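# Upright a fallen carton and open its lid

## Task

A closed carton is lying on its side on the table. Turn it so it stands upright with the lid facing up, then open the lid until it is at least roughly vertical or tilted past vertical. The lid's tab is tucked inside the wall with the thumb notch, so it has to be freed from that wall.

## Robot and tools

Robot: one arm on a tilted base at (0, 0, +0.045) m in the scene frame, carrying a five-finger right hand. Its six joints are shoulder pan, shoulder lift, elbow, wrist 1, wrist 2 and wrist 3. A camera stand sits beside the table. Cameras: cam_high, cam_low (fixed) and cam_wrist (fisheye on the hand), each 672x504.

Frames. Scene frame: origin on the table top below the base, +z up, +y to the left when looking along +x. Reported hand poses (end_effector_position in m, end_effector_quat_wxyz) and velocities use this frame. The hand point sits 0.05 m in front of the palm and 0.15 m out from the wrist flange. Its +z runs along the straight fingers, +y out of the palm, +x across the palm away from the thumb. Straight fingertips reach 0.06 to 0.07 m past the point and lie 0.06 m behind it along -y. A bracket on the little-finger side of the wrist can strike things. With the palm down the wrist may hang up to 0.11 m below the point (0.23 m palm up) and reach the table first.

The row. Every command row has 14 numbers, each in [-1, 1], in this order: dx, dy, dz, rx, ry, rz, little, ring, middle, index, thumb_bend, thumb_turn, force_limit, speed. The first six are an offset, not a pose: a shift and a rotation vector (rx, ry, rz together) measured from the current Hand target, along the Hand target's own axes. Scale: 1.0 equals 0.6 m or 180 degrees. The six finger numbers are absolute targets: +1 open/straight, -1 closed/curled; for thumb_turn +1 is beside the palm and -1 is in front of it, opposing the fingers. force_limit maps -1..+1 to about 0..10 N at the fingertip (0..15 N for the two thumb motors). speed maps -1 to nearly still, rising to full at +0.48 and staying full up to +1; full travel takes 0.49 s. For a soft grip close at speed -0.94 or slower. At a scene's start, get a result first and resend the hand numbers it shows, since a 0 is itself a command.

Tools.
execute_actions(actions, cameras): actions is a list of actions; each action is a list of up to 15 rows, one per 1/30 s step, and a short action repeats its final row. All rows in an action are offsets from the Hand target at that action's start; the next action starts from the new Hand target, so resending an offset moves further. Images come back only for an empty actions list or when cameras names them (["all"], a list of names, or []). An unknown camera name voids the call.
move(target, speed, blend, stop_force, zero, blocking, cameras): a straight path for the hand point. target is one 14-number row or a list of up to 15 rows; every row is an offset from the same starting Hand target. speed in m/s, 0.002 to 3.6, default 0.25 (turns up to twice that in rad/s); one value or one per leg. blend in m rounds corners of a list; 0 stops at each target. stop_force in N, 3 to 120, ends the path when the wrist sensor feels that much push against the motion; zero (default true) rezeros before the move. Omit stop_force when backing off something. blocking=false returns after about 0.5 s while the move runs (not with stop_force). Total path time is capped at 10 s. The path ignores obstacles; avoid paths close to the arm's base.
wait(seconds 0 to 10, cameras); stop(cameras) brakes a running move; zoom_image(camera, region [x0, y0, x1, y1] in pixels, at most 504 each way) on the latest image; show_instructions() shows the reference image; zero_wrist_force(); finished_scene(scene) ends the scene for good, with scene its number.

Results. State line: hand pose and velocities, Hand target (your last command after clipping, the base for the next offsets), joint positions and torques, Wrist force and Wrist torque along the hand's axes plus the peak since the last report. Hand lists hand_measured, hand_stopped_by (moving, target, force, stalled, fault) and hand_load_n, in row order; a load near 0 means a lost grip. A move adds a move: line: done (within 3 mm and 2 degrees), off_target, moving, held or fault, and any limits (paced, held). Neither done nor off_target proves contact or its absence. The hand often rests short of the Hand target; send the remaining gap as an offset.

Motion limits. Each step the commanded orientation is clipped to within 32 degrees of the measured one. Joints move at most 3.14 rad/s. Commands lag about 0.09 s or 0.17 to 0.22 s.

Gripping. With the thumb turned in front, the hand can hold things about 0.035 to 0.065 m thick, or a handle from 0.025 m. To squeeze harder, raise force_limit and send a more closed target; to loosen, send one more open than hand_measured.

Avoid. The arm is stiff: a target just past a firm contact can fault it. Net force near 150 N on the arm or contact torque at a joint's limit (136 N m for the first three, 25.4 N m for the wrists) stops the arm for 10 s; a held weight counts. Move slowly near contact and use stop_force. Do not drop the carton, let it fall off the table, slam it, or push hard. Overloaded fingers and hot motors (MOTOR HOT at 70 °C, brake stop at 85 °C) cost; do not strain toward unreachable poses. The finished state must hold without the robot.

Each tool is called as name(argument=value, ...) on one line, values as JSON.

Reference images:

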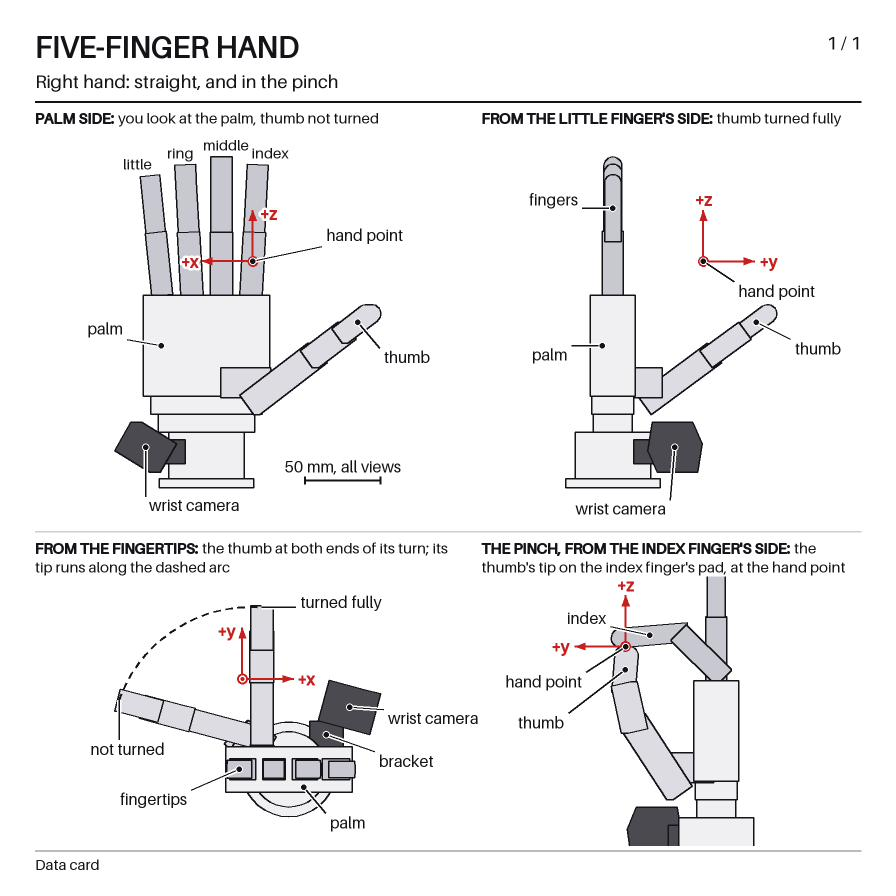

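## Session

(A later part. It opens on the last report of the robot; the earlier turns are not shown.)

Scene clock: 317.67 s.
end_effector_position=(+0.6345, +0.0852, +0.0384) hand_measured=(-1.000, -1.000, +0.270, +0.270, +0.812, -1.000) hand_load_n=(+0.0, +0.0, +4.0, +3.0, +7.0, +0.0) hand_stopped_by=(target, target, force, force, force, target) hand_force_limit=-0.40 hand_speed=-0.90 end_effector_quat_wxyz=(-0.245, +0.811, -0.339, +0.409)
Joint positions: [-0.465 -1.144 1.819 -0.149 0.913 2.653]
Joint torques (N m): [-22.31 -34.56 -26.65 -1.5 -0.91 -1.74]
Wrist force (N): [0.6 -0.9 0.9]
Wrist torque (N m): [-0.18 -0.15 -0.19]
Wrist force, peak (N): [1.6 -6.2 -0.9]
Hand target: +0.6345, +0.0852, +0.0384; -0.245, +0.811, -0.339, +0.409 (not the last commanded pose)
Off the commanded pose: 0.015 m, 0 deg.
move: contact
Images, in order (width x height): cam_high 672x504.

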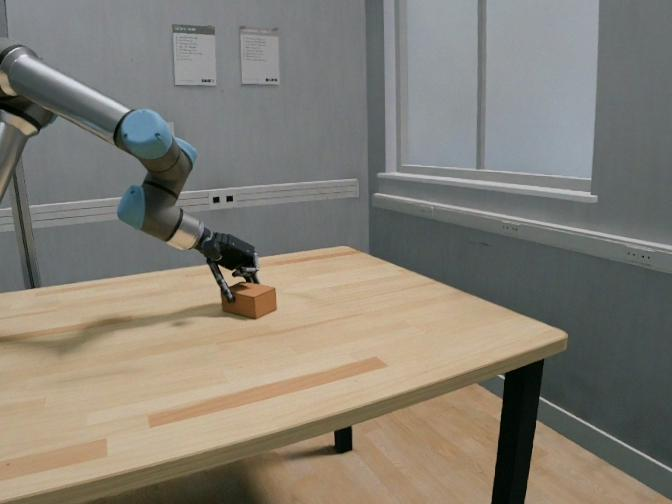

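move(target=[[0, 0, 0, 0, 0, 0, -1, -1, 0.65, 0.65, 1, -1, -0.4, -0.6], [0, -0.0906, -0.0734, 0, 0, 0, -1, -1, 0.65, 0.65, 1, -1, -0.4, -0.6], [0.1298, -0.1675, -0.1678, -0.0188, -0.1275, -0.1939, -1, -1, 0.65, 0.65, 1, -1, -0.4, -0.6], [0.1627, -0.0885, -0.1100, -0.0376, -0.2550, -0.3878, 1, 1, 1, 1, 1, 1, 0, 0.4]], speed=[0.05, 0.1, 0.35, 0.35], blend=[0, 0.02, 0.03, 0], cameras=["all"])

zoom_image(camera="cam_wrist", region=[220, 100, 420, 260])

zoom_image(camera="cam_high", region=[200, 220, 320, 335])

Scene clock: 340.53 s.
end_effector_position=(+0.6408, +0.0386, +0.1587) hand_measured=(+1.000, +1.000, +1.000, +1.000, +1.000, +1.000) hand_load_n=(+0.0, +0.0, +0.0, +0.0, +0.0, +0.0) hand_stopped_by=(target, target, target, target, target, target) hand_force_limit=0.00 hand_speed=0.40 end_effector_quat_wxyz=(-0.035, +0.955, +0.267, +0.126)
Joint positions: [-0.53 -0.865 1.124 1.284 0.922 0.671]
Joint torques (N m): [-26.96 -43.88 -10.84 2.72 0.22 -1.81]
Wrist force (N): [-0.1 -0.7 0.4]
Wrist torque (N m): [-0.15 -0.01 -0.19]
Wrist force, peak (N): [0.9 -1.2 0.9]
Hand target: +0.6408, +0.0386, +0.1587; -0.035, +0.955, +0.267, +0.126
Off the commanded pose: 0.000 m, 0 deg.
move: done
camera_calibration:
cam_wrist: T_world_to_cam=[[0.712539, -0.694242, 0.101566, -0.449082], [-0.693841, -0.675691, 0.24905, 0.439276], [-0.104274, -0.247929, -0.96315, 0.341552], [0, 0, 0, 1]] pos_world=[0.660391, 0.0697231, 0.265176]

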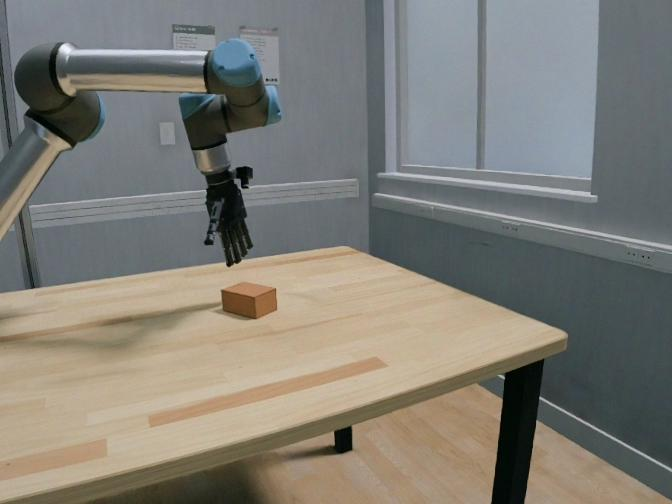

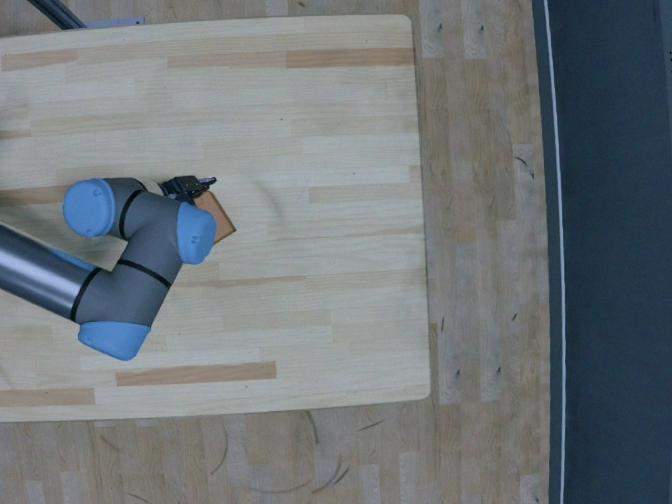

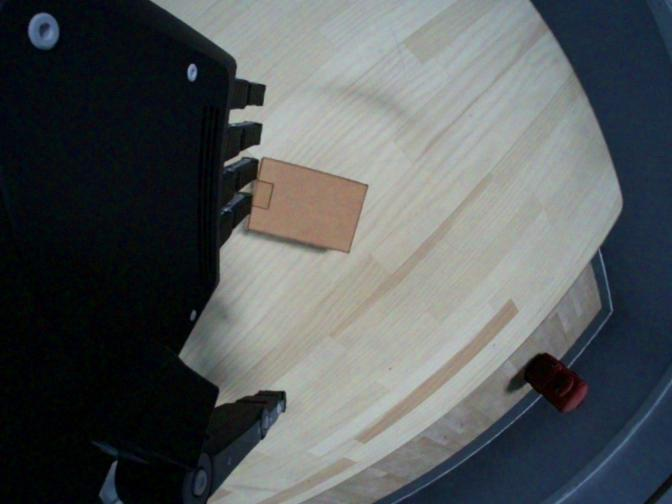

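Scaled by 2.520 from the camera's 672x504 image, which has a finer 960x720 frame.

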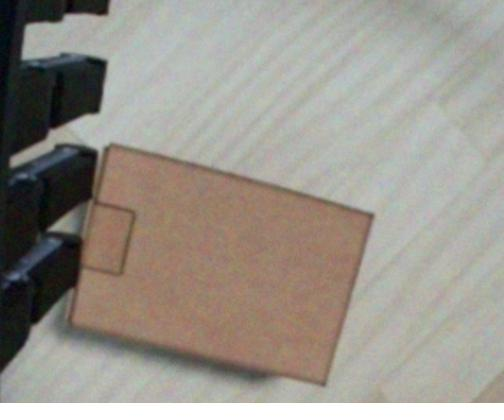

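Scaled by 4.200 from the camera's 672x504 image, which has a finer 960x720 frame.

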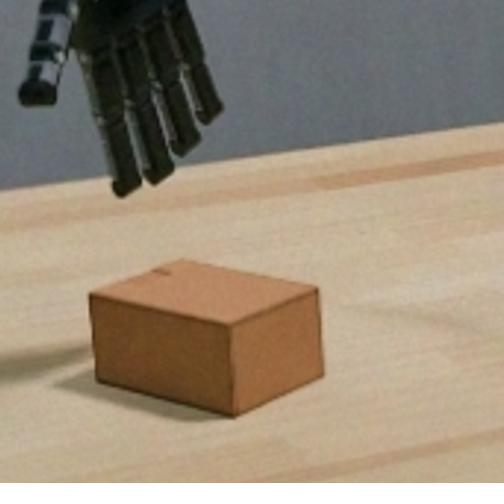

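move(target=[[-0.0068, 0.0083, 0.0448, 0, 0, 0, -1, -1, -1, 1, 1, 1, 0, 0.4], [-0.0210, 0.0083, 0.0980, 0, 0, 0, -1, -1, -1, 1, 1, 1, 0, 0.4]], speed=[0.05, 0.012], stop_force=3, cameras=["cam_high", "cam_wrist"])

zoom_image(camera="cam_high", region=[200, 230, 300, 325])

zoom_image(camera="cam_wrist", region=[220, 100, 420, 280])

Scene clock: 376.07 s.
end_effector_position=(+0.6460, +0.0359, +0.1010) hand_measured=(-1.000, -1.000, -1.000, +1.000, +1.000, +1.000) hand_load_n=(+0.0, +0.0, +0.0, +0.0, -0.5, +0.0) hand_stopped_by=(target, target, target, target, target, target) hand_force_limit=0.00 hand_speed=0.40 end_effector_quat_wxyz=(-0.035, +0.955, +0.267, +0.126)
Joint positions: [-0.486 -0.817 1.17 1.156 0.924 0.726]
Joint torques (N m): [-27.3 -43.5 -25.68 3.7 0.05 -1.82]
Wrist force (N): [1.9 -1.0 -3.0]
Wrist torque (N m): [0.15 0.09 -0.01]
Wrist force, peak (N): [2.4 -1.3 -8.4]
Hand target: +0.6460, +0.0359, +0.1010; -0.035, +0.955, +0.267, +0.126 (not the last commanded pose)
Off the commanded pose: 0.002 m, 0 deg.
move: contact; path passed 1 of 2 targets
camera_calibration:
cam_wrist: T_world_to_cam=[[0.712532, -0.694259, 0.101499, -0.448782], [-0.693847, -0.675709, 0.248985, 0.455448], [-0.104276, -0.247835, -0.963174, 0.285851], [0, 0, 0, 1]] pos_world=[0.665591, 0.0670234, 0.207476]
Images, in order (width x height): cam_high 672x504, cam_wrist 672x504.

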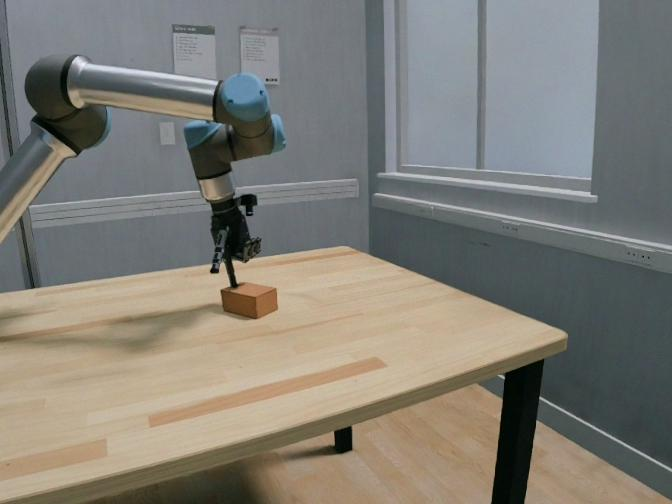

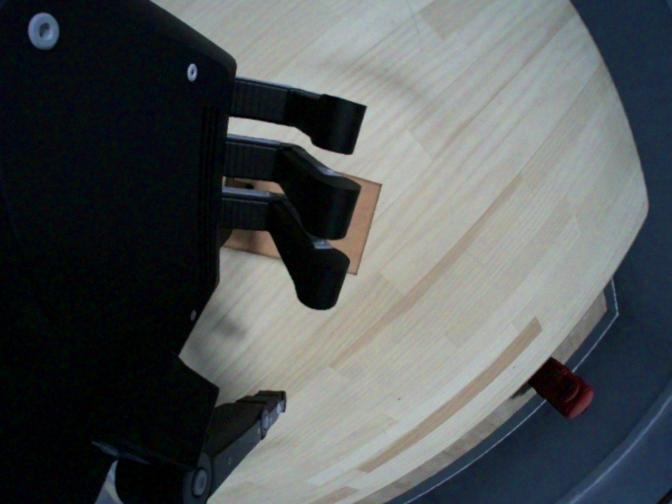

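Scaled by 5.040 from the camera's 672x504 image, which has a finer 960x720 frame.

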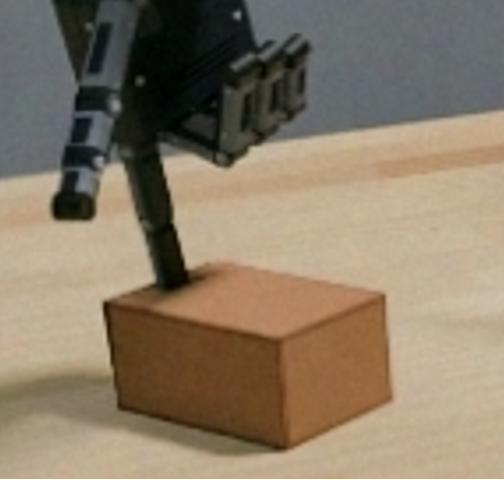

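Scaled by 2.520 from the camera's 672x504 image, which has a finer 960x720 frame.

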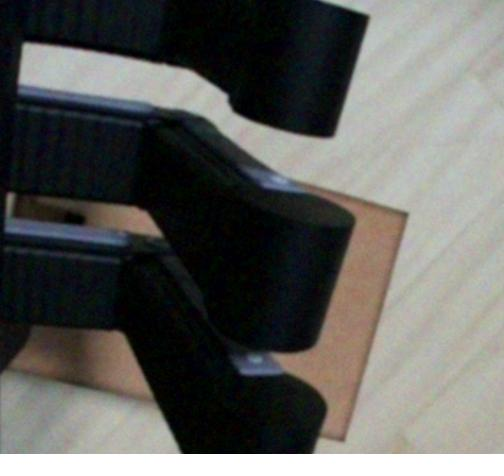

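move(target=[[0, -0.025, 0, 0, 0, 0, -1, -1, -1, 1, 1, 1, 0, 0.4], [-0.0035, -0.0533, 0.0129, 0, 0, 0, -1, -1, -1, 1, 1, 1, 0, 0.4], [-0.0086, -0.075, 0.0322, 0, 0, 0, -1, -1, -1, 1, 1, 1, 0, 0.4], [-0.0104, -0.0767, 0.0386, 0, 0, 0, -1, -1, -1, 1, 1, 1, 0, 0.4]], speed=0.03, blend=[0.004, 0.004, 0.002, 0], stop_force=10, cameras=["cam_high", "cam_wrist"])

zoom_image(camera="cam_high", region=[200, 230, 300, 325])

zoom_image(camera="cam_wrist", region=[220, 100, 460, 280])

Scene clock: 395.97 s.
end_effector_position=(+0.6222, +0.0752, +0.0770) hand_measured=(-1.000, -1.000, -1.000, +1.000, +1.000, +1.000) hand_load_n=(+0.5, +0.0, +0.0, +0.0, +0.0, +0.0) hand_stopped_by=(target, target, target, target, target, target) hand_force_limit=0.00 hand_speed=0.40 end_effector_quat_wxyz=(-0.035, +0.955, +0.267, +0.126)
Joint positions: [-0.421 -0.883 1.289 1.054 0.93 0.807]
Joint torques (N m): [-26.62 -30.23 -26.07 3.99 -0.83 -1.77]
Wrist force (N): [0.1 -0.2 0.3]
Wrist torque (N m): [-0.04 -0.01 -0.14]
Wrist force, peak (N): [1.9 -1.0 -3.6]
Hand target: +0.6222, +0.0752, +0.0770; -0.035, +0.955, +0.267, +0.126
Off the commanded pose: 0.000 m, 0 deg.
move: done
camera_calibration:
cam_wrist: T_world_to_cam=[[0.712547, -0.694235, 0.101563, -0.402056], [-0.693833, -0.675699, 0.249051, 0.471374], [-0.104274, -0.247929, -0.96315, 0.269987], [0, 0, 0, 1]] pos_world=[0.641691, 0.106323, 0.183476]
Images, in order (width x height): cam_high 672x504, cam_wrist 672x504.

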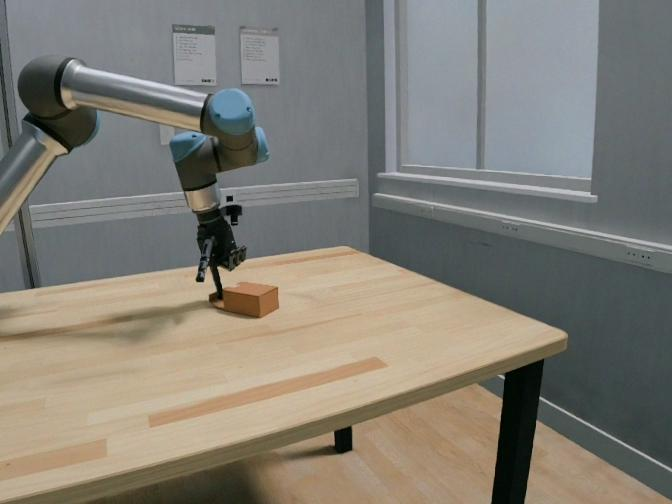

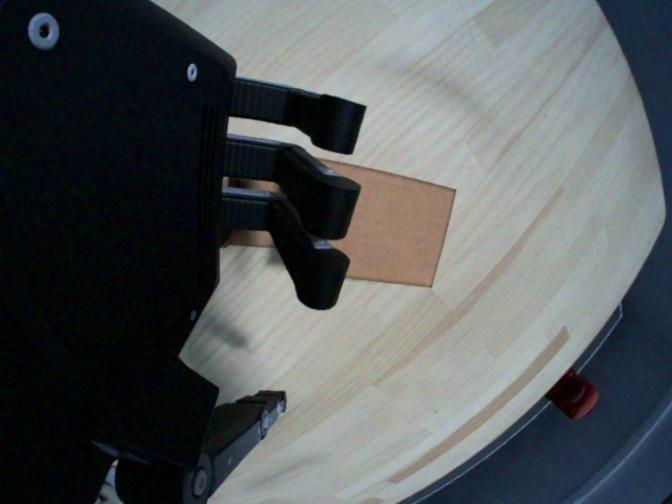

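Scaled by 5.040 from the camera's 672x504 image, which has a finer 960x720 frame.

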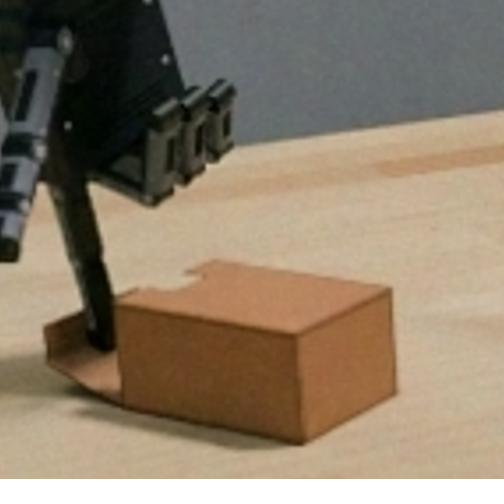

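Scaled by 2.100 from the camera's 672x504 image, which has a finer 960x720 frame.

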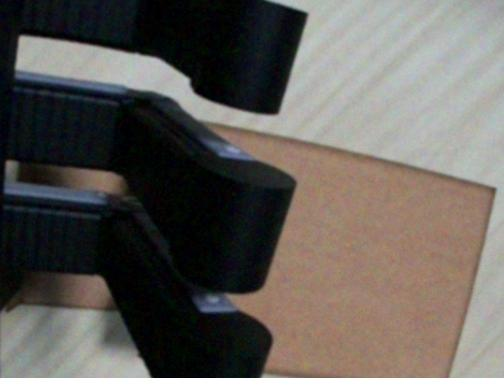

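move(target=[-0.0052, 0, 0.0193, 0, 0, 0, -1, -1, -1, 1, 1, 1, 0, 0.4], speed=0.012, stop_force=3, cameras=["cam_high"])

zoom_image(camera="cam_high", region=[200, 230, 300, 325])

Scene clock: 418.60 s.
end_effector_position=(+0.6222, +0.0752, +0.0650) hand_measured=(-1.000, -1.000, -1.000, +1.000, +1.000, +1.000) hand_load_n=(+0.5, +0.5, +0.0, +0.0, +0.0, +0.0) hand_stopped_by=(target, target, target, target, target, target) hand_force_limit=0.00 hand_speed=0.40 end_effector_quat_wxyz=(-0.035, +0.955, +0.267, +0.126)
Joint positions: [-0.411 -0.873 1.299 1.027 0.931 0.82]
Joint torques (N m): [-25.61 -43.11 -25.62 3.91 0.49 -1.54]
Wrist force (N): [0.0 -0.4 -0.3]
Wrist torque (N m): [0.00 0.02 -0.19]
Wrist force, peak (N): [-0.1 -1.0 0.5]
Hand target: +0.6222, +0.0752, +0.0650; -0.035, +0.955, +0.267, +0.126
Off the commanded pose: 0.000 m, 0 deg.
move: done
Images, in order (width x height): cam_high 672x504.

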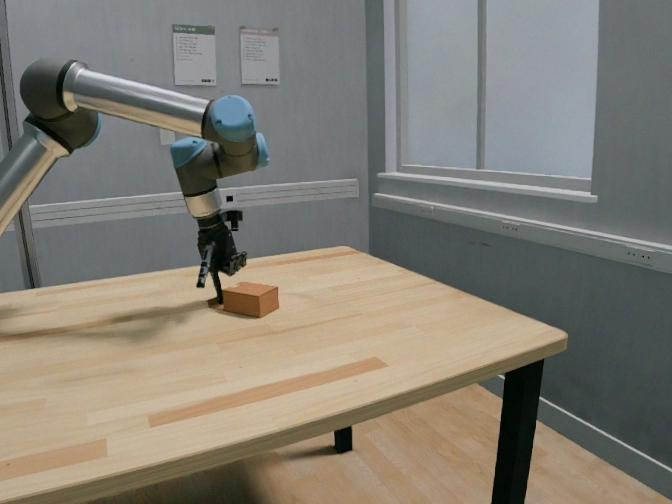

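Scaled by 5.040 from the camera's 672x504 image, which has a finer 960x720 frame.

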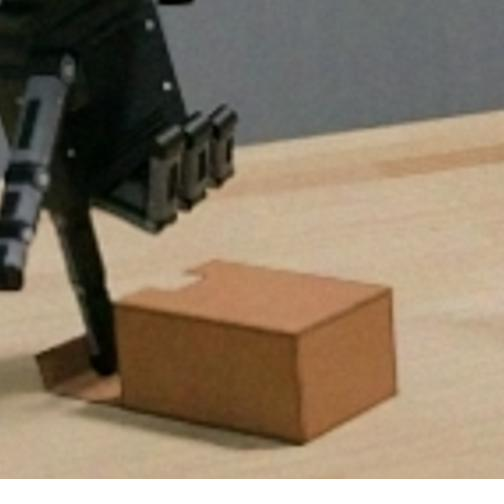

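move(target=[[0.0388, 0, -0.1449, 0, 0, 0, -1, -1, -1, 1, 1, 1, 0, 0.4], [0.0498, -0.0085, -0.1162, 0.0788, 0.2230, 0.4173, 1, 1, 0.65, 0.65, 1, -1, 0, 0.5]], speed=[0.15, 0.4], blend=0.02, cameras=["all"])

zoom_image(camera="cam_wrist", region=[280, 80, 580, 320])

zoom_image(camera="cam_high", region=[190, 220, 310, 325])

Scene clock: 431.47 s.
end_effector_position=(+0.6287, +0.0852, +0.1401) hand_measured=(+1.000, +1.000, +0.650, +0.650, +1.000, -1.000) hand_load_n=(+0.0, +0.0, +0.0, +0.0, +0.0, +0.5) hand_stopped_by=(target, target, target, target, target, target) hand_force_limit=0.00 hand_speed=0.50 end_effector_quat_wxyz=(-0.293, +0.811, -0.371, +0.345)
Joint positions: [-0.619 -1.178 1.637 0.23 0.677 2.599]
Joint torques (N m): [-11.39 -18.71 -26.36 -1.44 0.81 1.52]
Wrist force (N): [1.0 -0.4 1.0]
Wrist torque (N m): [-0.12 -0.15 -0.13]
Wrist force, peak (N): [-0.4 -0.6 1.7]
Hand target: +0.6287, +0.0852, +0.1401; -0.293, +0.811, -0.371, +0.345
Off the commanded pose: 0.000 m, 0 deg.
move: done
camera_calibration:
cam_wrist: T_world_to_cam=[[-0.279782, -0.755132, -0.592873, 0.320182], [-0.876685, 0.452667, -0.162839, 0.543503], [0.391339, 0.474203, -0.78866, -0.0636437], [0, 0, 0, 1]] pos_world=[0.590968, 0.0259334, 0.228137]

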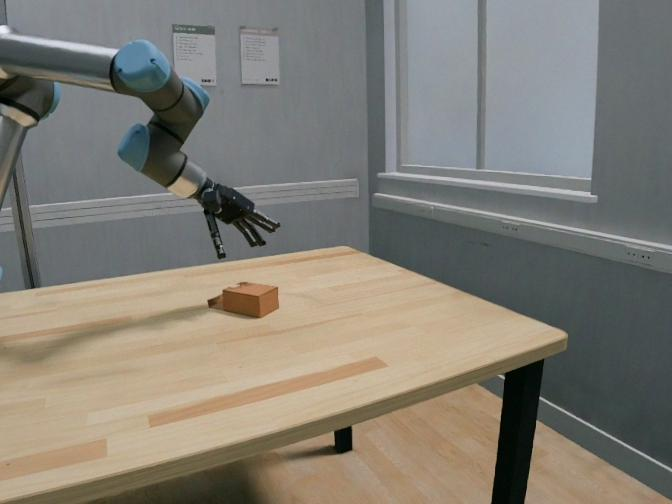

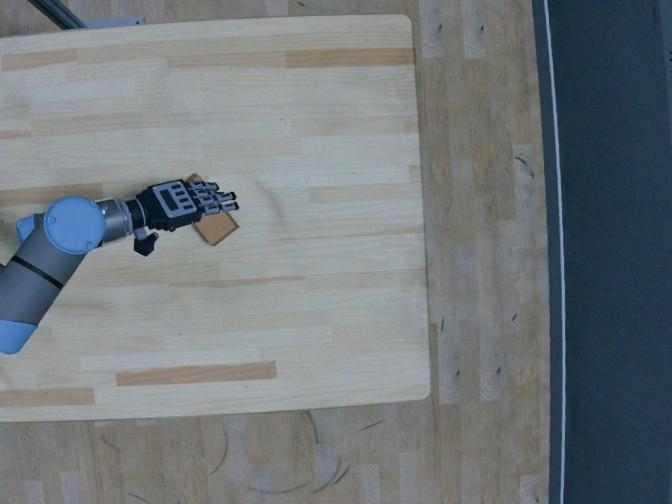

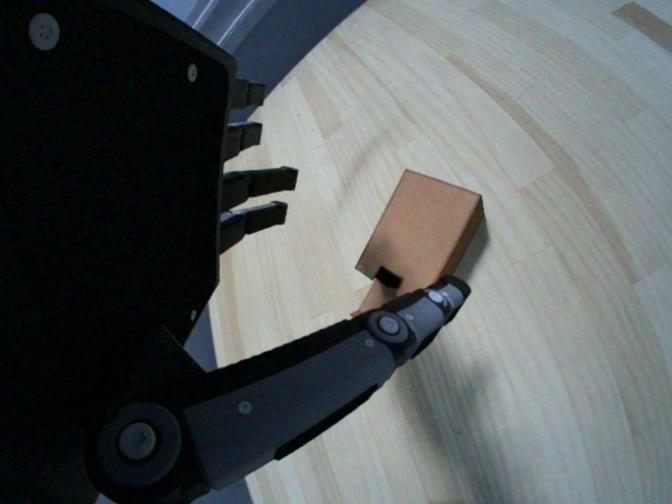

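Scaled by 1.680 from the camera's 672x504 image, which has a finer 960x720 frame.

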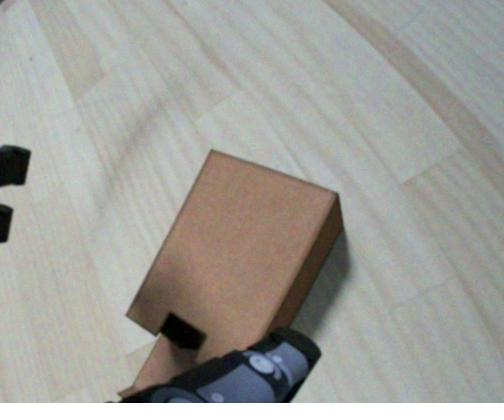

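Scaled by 4.200 from the camera's 672x504 image, which has a finer 960x720 frame.

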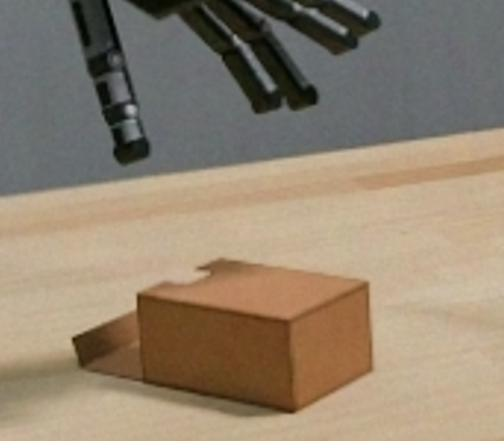

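move(target=[[-0.0593, 0.1182, 0.1018, 0.0095, -0.0203, -0.0164, 1, 1, 0.65, 0.65, 1, -1, 0, 0.5], [-0.0593, 0.1182, 0.1018, 0.0095, -0.0203, -0.0164, 1, 1, -0.05, -0.05, 0.3, -1, -0.4, -0.9], [-0.0452, 0.0877, 0.0772, 0.0095, -0.0203, -0.0164, 1, 1, -0.05, -0.05, 0.3, -1, -0.4, -0.9]], speed=[0.09, 0.05, 0.06], cameras=["all"])

zoom_image(camera="cam_high", region=[190, 220, 310, 325])

Scene clock: 453.60 s.
end_effector_position=(+0.6305, +0.0880, +0.0652) hand_measured=(+1.000, +1.000, +0.278, +0.270, +0.808, -1.000) hand_load_n=(-0.5, +0.0, +2.0, +3.5, +6.0, +0.0) hand_stopped_by=(target, target, force, force, force, target) hand_force_limit=-0.40 hand_speed=-0.90 end_effector_quat_wxyz=(-0.308, +0.827, -0.335, +0.332) end_effector_velocity=(+0.000, +0.000, -0.002) end_effector_angular_velocity=(+0.001, +0.000, +0.000)
Joint positions: [-0.563 -1.088 1.705 0.039 0.65 2.594]
Joint velocities: [0.002 0.002 0.003 -0.006 0.001 0.003]
Joint torques (N m): [-11.51 -21.73 -9.31 -1.72 0.94 1.42]
Wrist force (N): [0.2 -0.4 0.8]
Wrist torque (N m): [-0.10 -0.07 -0.13]
Wrist force, peak (N): [0.9 -1.0 1.4]
Hand target: +0.6304, +0.0880, +0.0650; -0.308, +0.827, -0.335, +0.332
Off the commanded pose: 0.000 m, 0 deg.
move: done
camera_calibration:
cam_wrist: T_world_to_cam=[[-0.212599, -0.776786, -0.592794, 0.237881], [-0.912854, 0.374299, -0.163088, 0.561349], [0.348567, 0.506462, -0.788668, -0.100582], [0, 0, 0, 1]] pos_world=[0.598063, 0.0256109, 0.153238]

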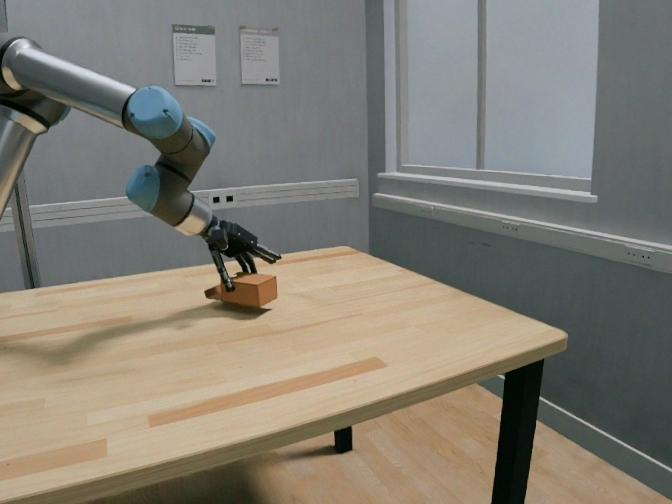

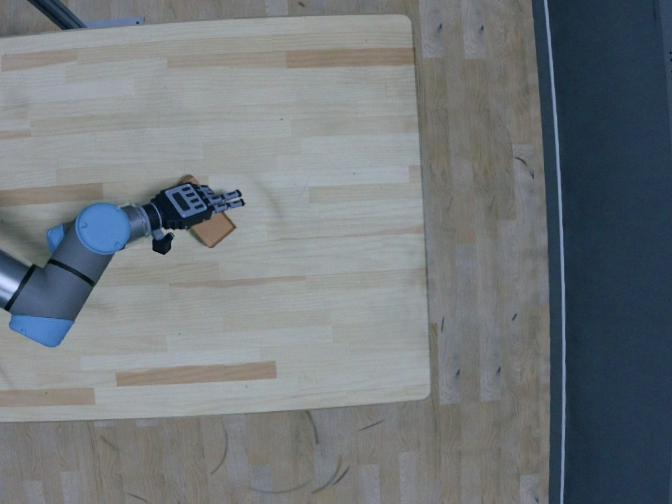

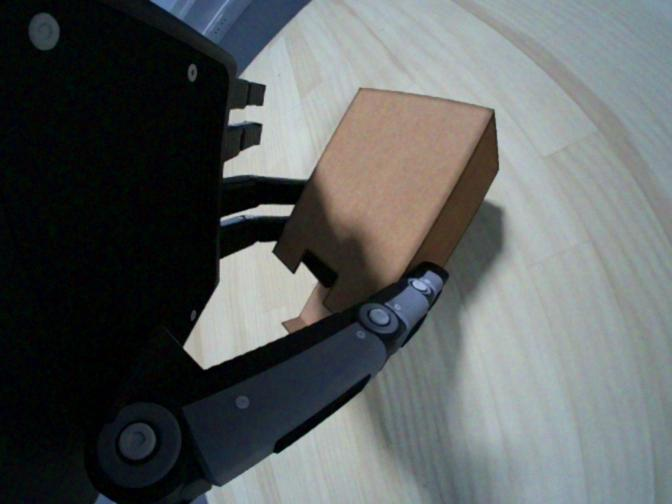

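Scaled by 4.200 from the camera's 672x504 image, which has a finer 960x720 frame.

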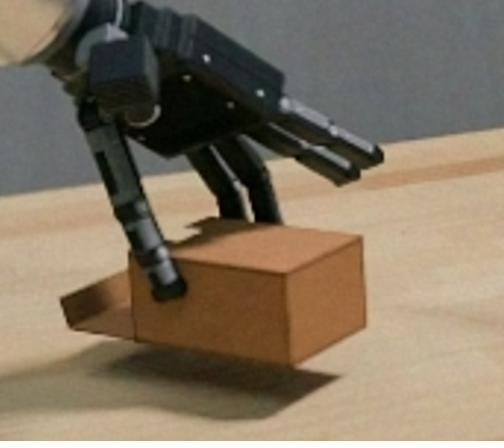

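move(target=[[0.0727, -0.0415, -0.0335, 0, -0.1573, 0.1943, 1, 1, -0.05, -0.05, 0.3, -1, -0.4, -0.9], [0.1185, -0.0257, -0.0210, 0, -0.3145, 0.3885, 1, 1, -0.05, -0.05, 0.3, -1, -0.4, -0.9]], speed=0.25, blend=[0.015, 0], cameras=["all"])

zoom_image(camera="cam_high", region=[170, 210, 310, 325])

zoom_image(camera="cam_low", region=[160, 170, 270, 260])

Scene clock: 466.47 s.
end_effector_position=(+0.6658, +0.0396, +0.1080) hand_measured=(+1.000, +1.000, +0.278, +0.270, +0.808, -1.000) hand_load_n=(+0.0, +0.0, +2.0, +4.0, +6.0, -0.5) hand_stopped_by=(target, target, force, force, force, target) hand_force_limit=-0.40 hand_speed=-0.90 end_effector_quat_wxyz=(+0.549, -0.548, +0.554, +0.302)
Joint positions: [-0.666 -0.288 1.284 2.89 0.35 0.665]
Joint torques (N m): [-30.32 -53.94 -24.36 0.24 0.39 1.23]
Wrist force (N): [1.1 0.3 -0.5]
Wrist torque (N m): [0.06 -0.16 -0.07]
Wrist force, peak (N): [1.6 0.8 -0.4]
Hand target: +0.6658, +0.0396, +0.1081; +0.549, -0.548, +0.554, +0.302
Off the commanded pose: 0.000 m, 0 deg.
move: done
camera_calibration:
cam_wrist: T_world_to_cam=[[-0.859143, 0.104278, -0.500999, 0.61884], [-0.511735, -0.173433, 0.841456, 0.264787], [0.00085601, 0.97931, 0.202366, 0.051036], [0, 0, 0, 1]] pos_world=[0.667129, -0.0685889, 0.0769039]

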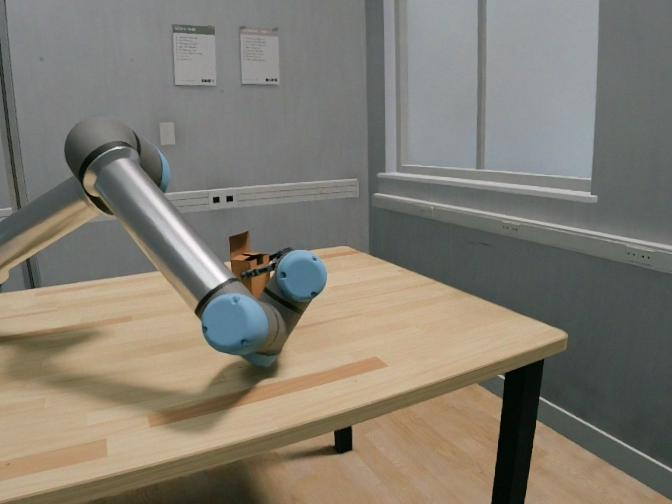

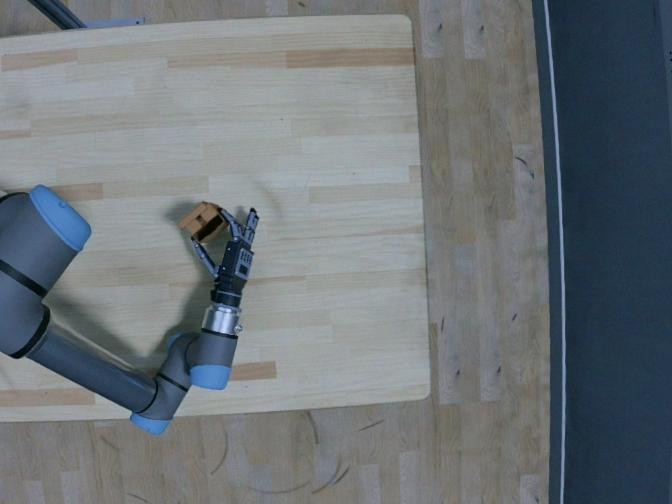

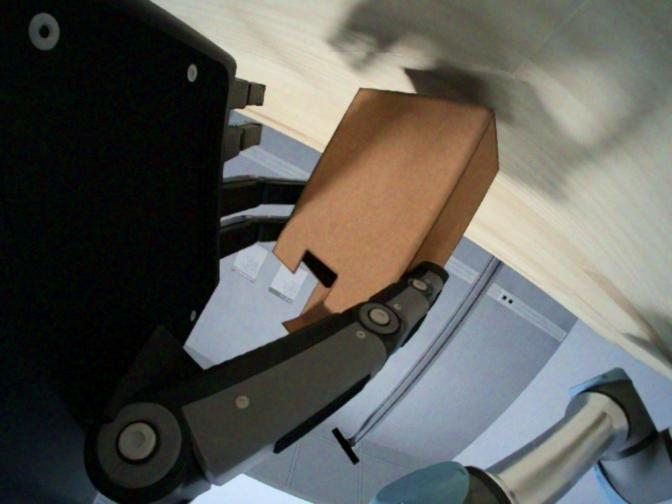

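Scaled by 3.600 from the camera's 672x504 image, which has a finer 960x720 frame.

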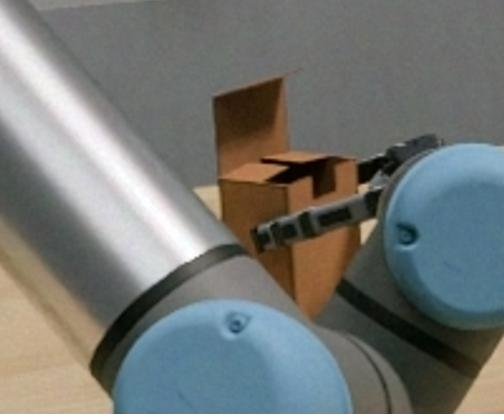

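Scaled by 4.582 from the camera's 672x504 image, which has a finer 960x720 frame.

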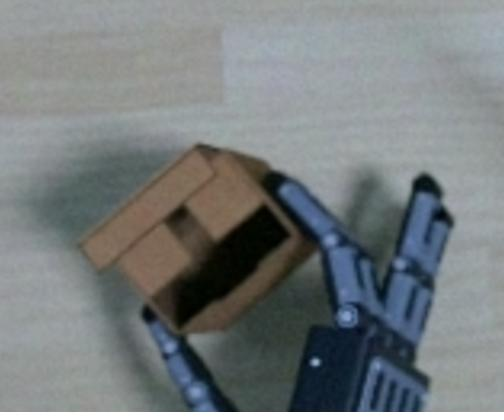

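move(target=[0.0470, 0.0134, 0.0107, 0, 0, 0, 1, 1, -0.05, -0.05, 0.3, -1, -0.4, -0.9], speed=0.02, stop_force=3, cameras=["all"])

zoom_image(camera="cam_high", region=[170, 210, 310, 325])

zoom_image(camera="cam_low", region=[160, 170, 270, 260])

Scene clock: 481.27 s.
end_effector_position=(+0.6659, +0.0396, +0.0995) hand_measured=(+1.000, +1.000, +0.278, +0.270, +0.808, -1.000) hand_load_n=(+0.0, +0.0, +1.5, +4.0, +6.0, -0.5) hand_stopped_by=(target, target, force, force, force, target) hand_force_limit=-0.40 hand_speed=-0.90 end_effector_quat_wxyz=(+0.549, -0.548, +0.554, +0.302)
Joint positions: [-0.661 -0.275 1.281 2.89 0.346 0.655]
Joint torques (N m): [-23.57 -46.9 -15.44 -0.83 0.7 -0.24]
Wrist force (N): [1.3 0.4 -0.3]
Wrist torque (N m): [0.06 -0.19 -0.05]
Wrist force, peak (N): [2.1 0.4 -0.6]
Hand target: +0.6659, +0.0396, +0.0995; +0.549, -0.548, +0.554, +0.302 (not the last commanded pose)
Off the commanded pose: 0.021 m, 0 deg.
FORCE FAULT: contact force on the arm reached its limit, and the arm stopped for 10 seconds. The contact can be on any part of the arm, not only on its tool. That time counts as 20 of the actions that you can send in this scene. The arm's remaining commands of this call were not run. During the stop the arm's controller moved it back a little. The arm's target is now where it stood when the stop ended, not its last command. The arm accepts commands again.
move: fault
camera_calibration:
cam_wrist: T_world_to_cam=[[-0.859566, 0.104682, -0.500188, 0.614931], [-0.511023, -0.173657, 0.841842, 0.271455], [0.00126426, 0.979227, 0.202765, 0.0525476], [0, 0, 0, 1]] pos_world=[0.667227, -0.0686879, 0.0684039]

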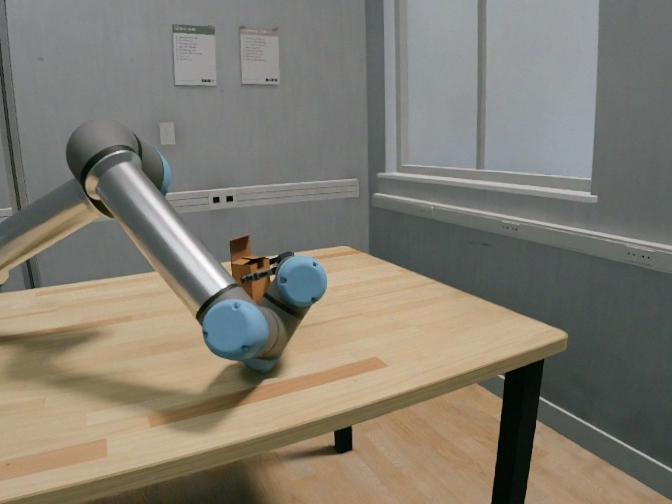

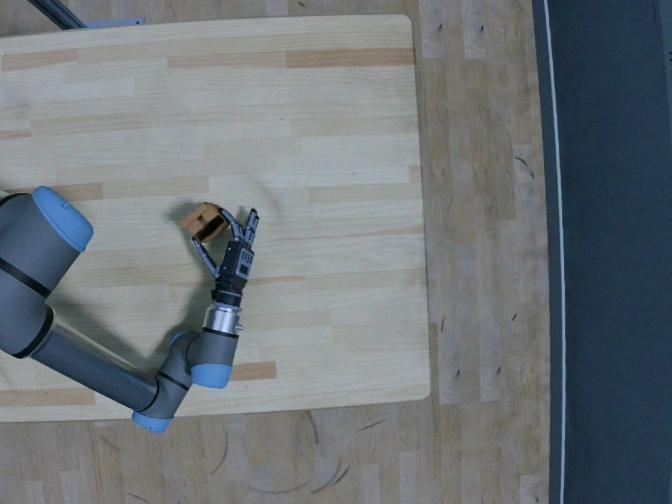

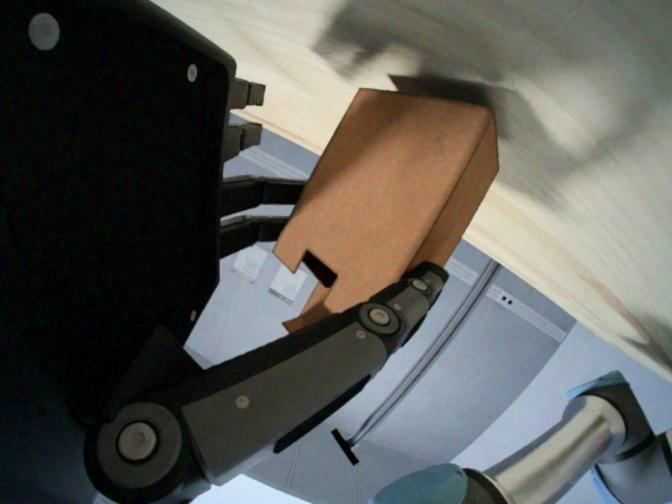

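Scaled by 3.600 from the camera's 672x504 image, which has a finer 960x720 frame.

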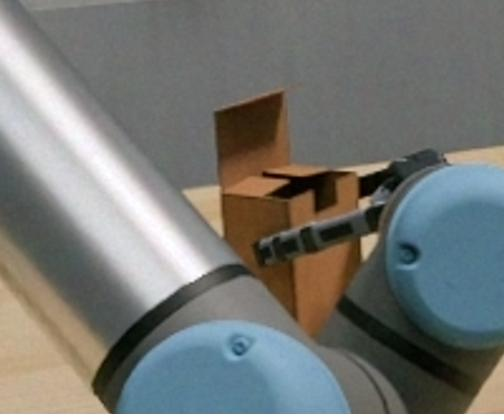

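Scaled by 4.582 from the camera's 672x504 image, which has a finer 960x720 frame.

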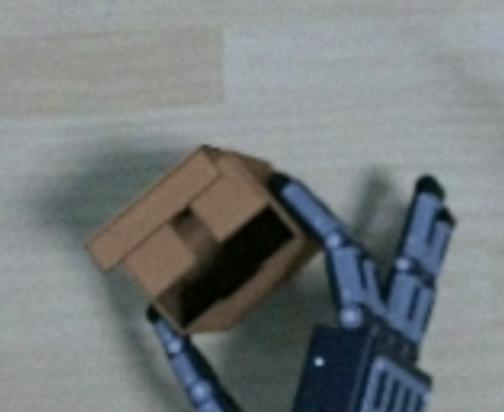

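move(target=[-0.0188, -0.0053, -0.0043, 0, 0.0280, -0.0345, 1, 1, -0.05, -0.05, 0.3, -1, -0.4, -0.9], speed=0.06)

move(target=[0.0324, 0.0134, 0.0108, 0, 0, 0, 1, 1, -0.05, -0.05, 0.3, -1, -0.4, -0.9], speed=0.015, stop_force=3, cameras=["all"])

zoom_image(camera="cam_high", region=[170, 230, 310, 380])

zoom_image(camera="cam_low", region=[160, 170, 270, 260])

Scene clock: 517.00 s.
end_effector_position=(+0.6660, +0.0395, +0.1116) hand_measured=(+1.000, +1.000, +0.278, +0.270, +0.808, -1.000) hand_load_n=(+0.0, +0.0, +2.0, +4.0, +6.0, -0.5) hand_stopped_by=(target, target, force, force, force, target) hand_force_limit=-0.40 hand_speed=-0.90 end_effector_quat_wxyz=(-0.539, +0.590, -0.548, -0.248) end_effector_velocity=(+0.000, +0.000, +0.000) end_effector_angular_velocity=(+0.003, +0.001, +0.001)
Joint positions: [-0.681 -0.305 1.252 2.732 0.295 0.757]
Joint velocities: [0 0.001 0 0.005 0.002 -0.005]
Joint torques (N m): [-21.36 -41.92 -15 1.76 2.02 -1.68]
Wrist force (N): [1.3 0.5 -0.2]
Wrist torque (N m): [0.05 -0.21 -0.04]
Wrist force, peak (N): [1.4 0.6 -0.6]
Hand target: +0.6659, +0.0396, +0.1115; -0.539, +0.590, -0.548, -0.248
Off the commanded pose: 0.000 m, 0 deg.
move: done

Scene clock: 519.53 s.
end_effector_position=(+0.6659, +0.0396, +0.0895) hand_measured=(+1.000, +1.000, +0.278, +0.270, +0.808, -1.000) hand_load_n=(+0.0, +0.0, +2.0, +4.0, +6.0, +0.0) hand_stopped_by=(target, target, force, force, force, target) hand_force_limit=-0.40 hand_speed=-0.90 end_effector_quat_wxyz=(-0.539, +0.590, -0.548, -0.248)
Joint positions: [-0.668 -0.274 1.246 2.729 0.284 0.734]
Joint torques (N m): [-28.2 -55.07 -10.14 0.02 1.53 1.53]
Wrist force (N): [0.1 -0.5 -0.1]
Wrist torque (N m): [0.02 -0.19 0.03]
Wrist force, peak (N): [-0.8 -1.7 -0.3]
Hand target: +0.6659, +0.0396, +0.0895; -0.539, +0.590, -0.548, -0.248
Off the commanded pose: 0.000 m, 0 deg.
move: done
camera_calibration:
cam_wrist: T_world_to_cam=[[-0.815046, 0.0438033, -0.577739, 0.589529], [-0.579295, -0.0803234, 0.811151, 0.324414], [-0.0108749, 0.995806, 0.0908423, 0.0720082], [0, 0, 0, 1]] pos_world=[0.669207, -0.0714714, 0.0709035]

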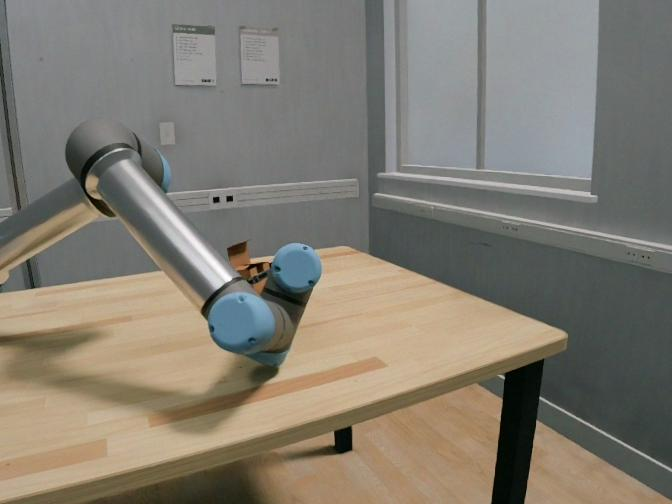

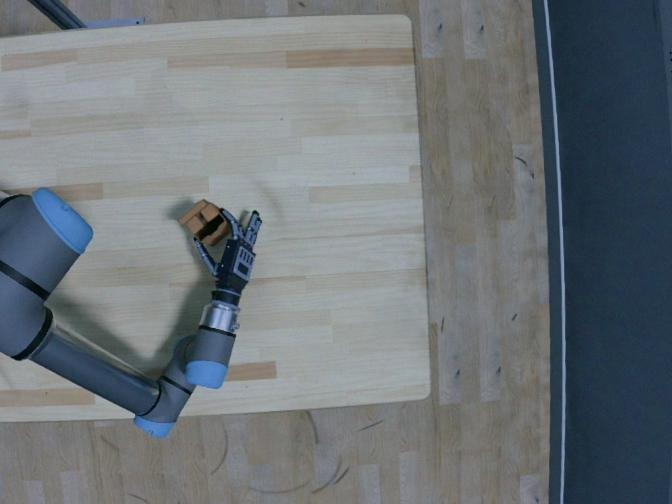

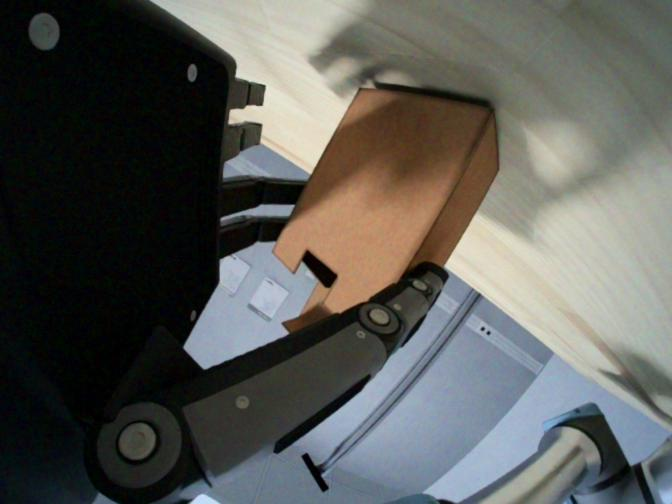

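Scaled by 3.360 from the camera's 672x504 image, which has a finer 960x720 frame.

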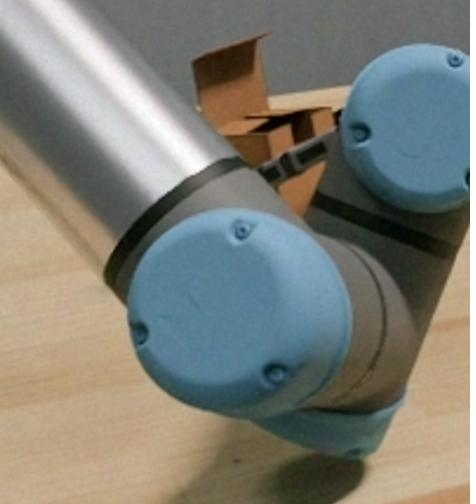

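Scaled by 4.582 from the camera's 672x504 image, which has a finer 960x720 frame.

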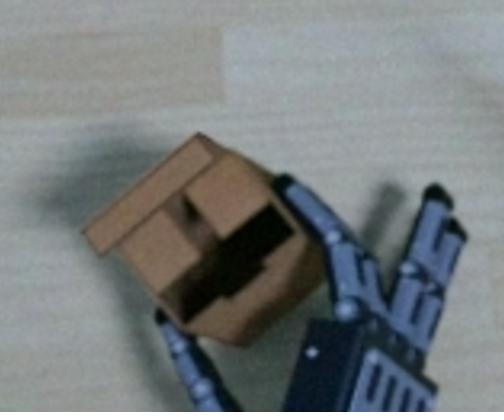

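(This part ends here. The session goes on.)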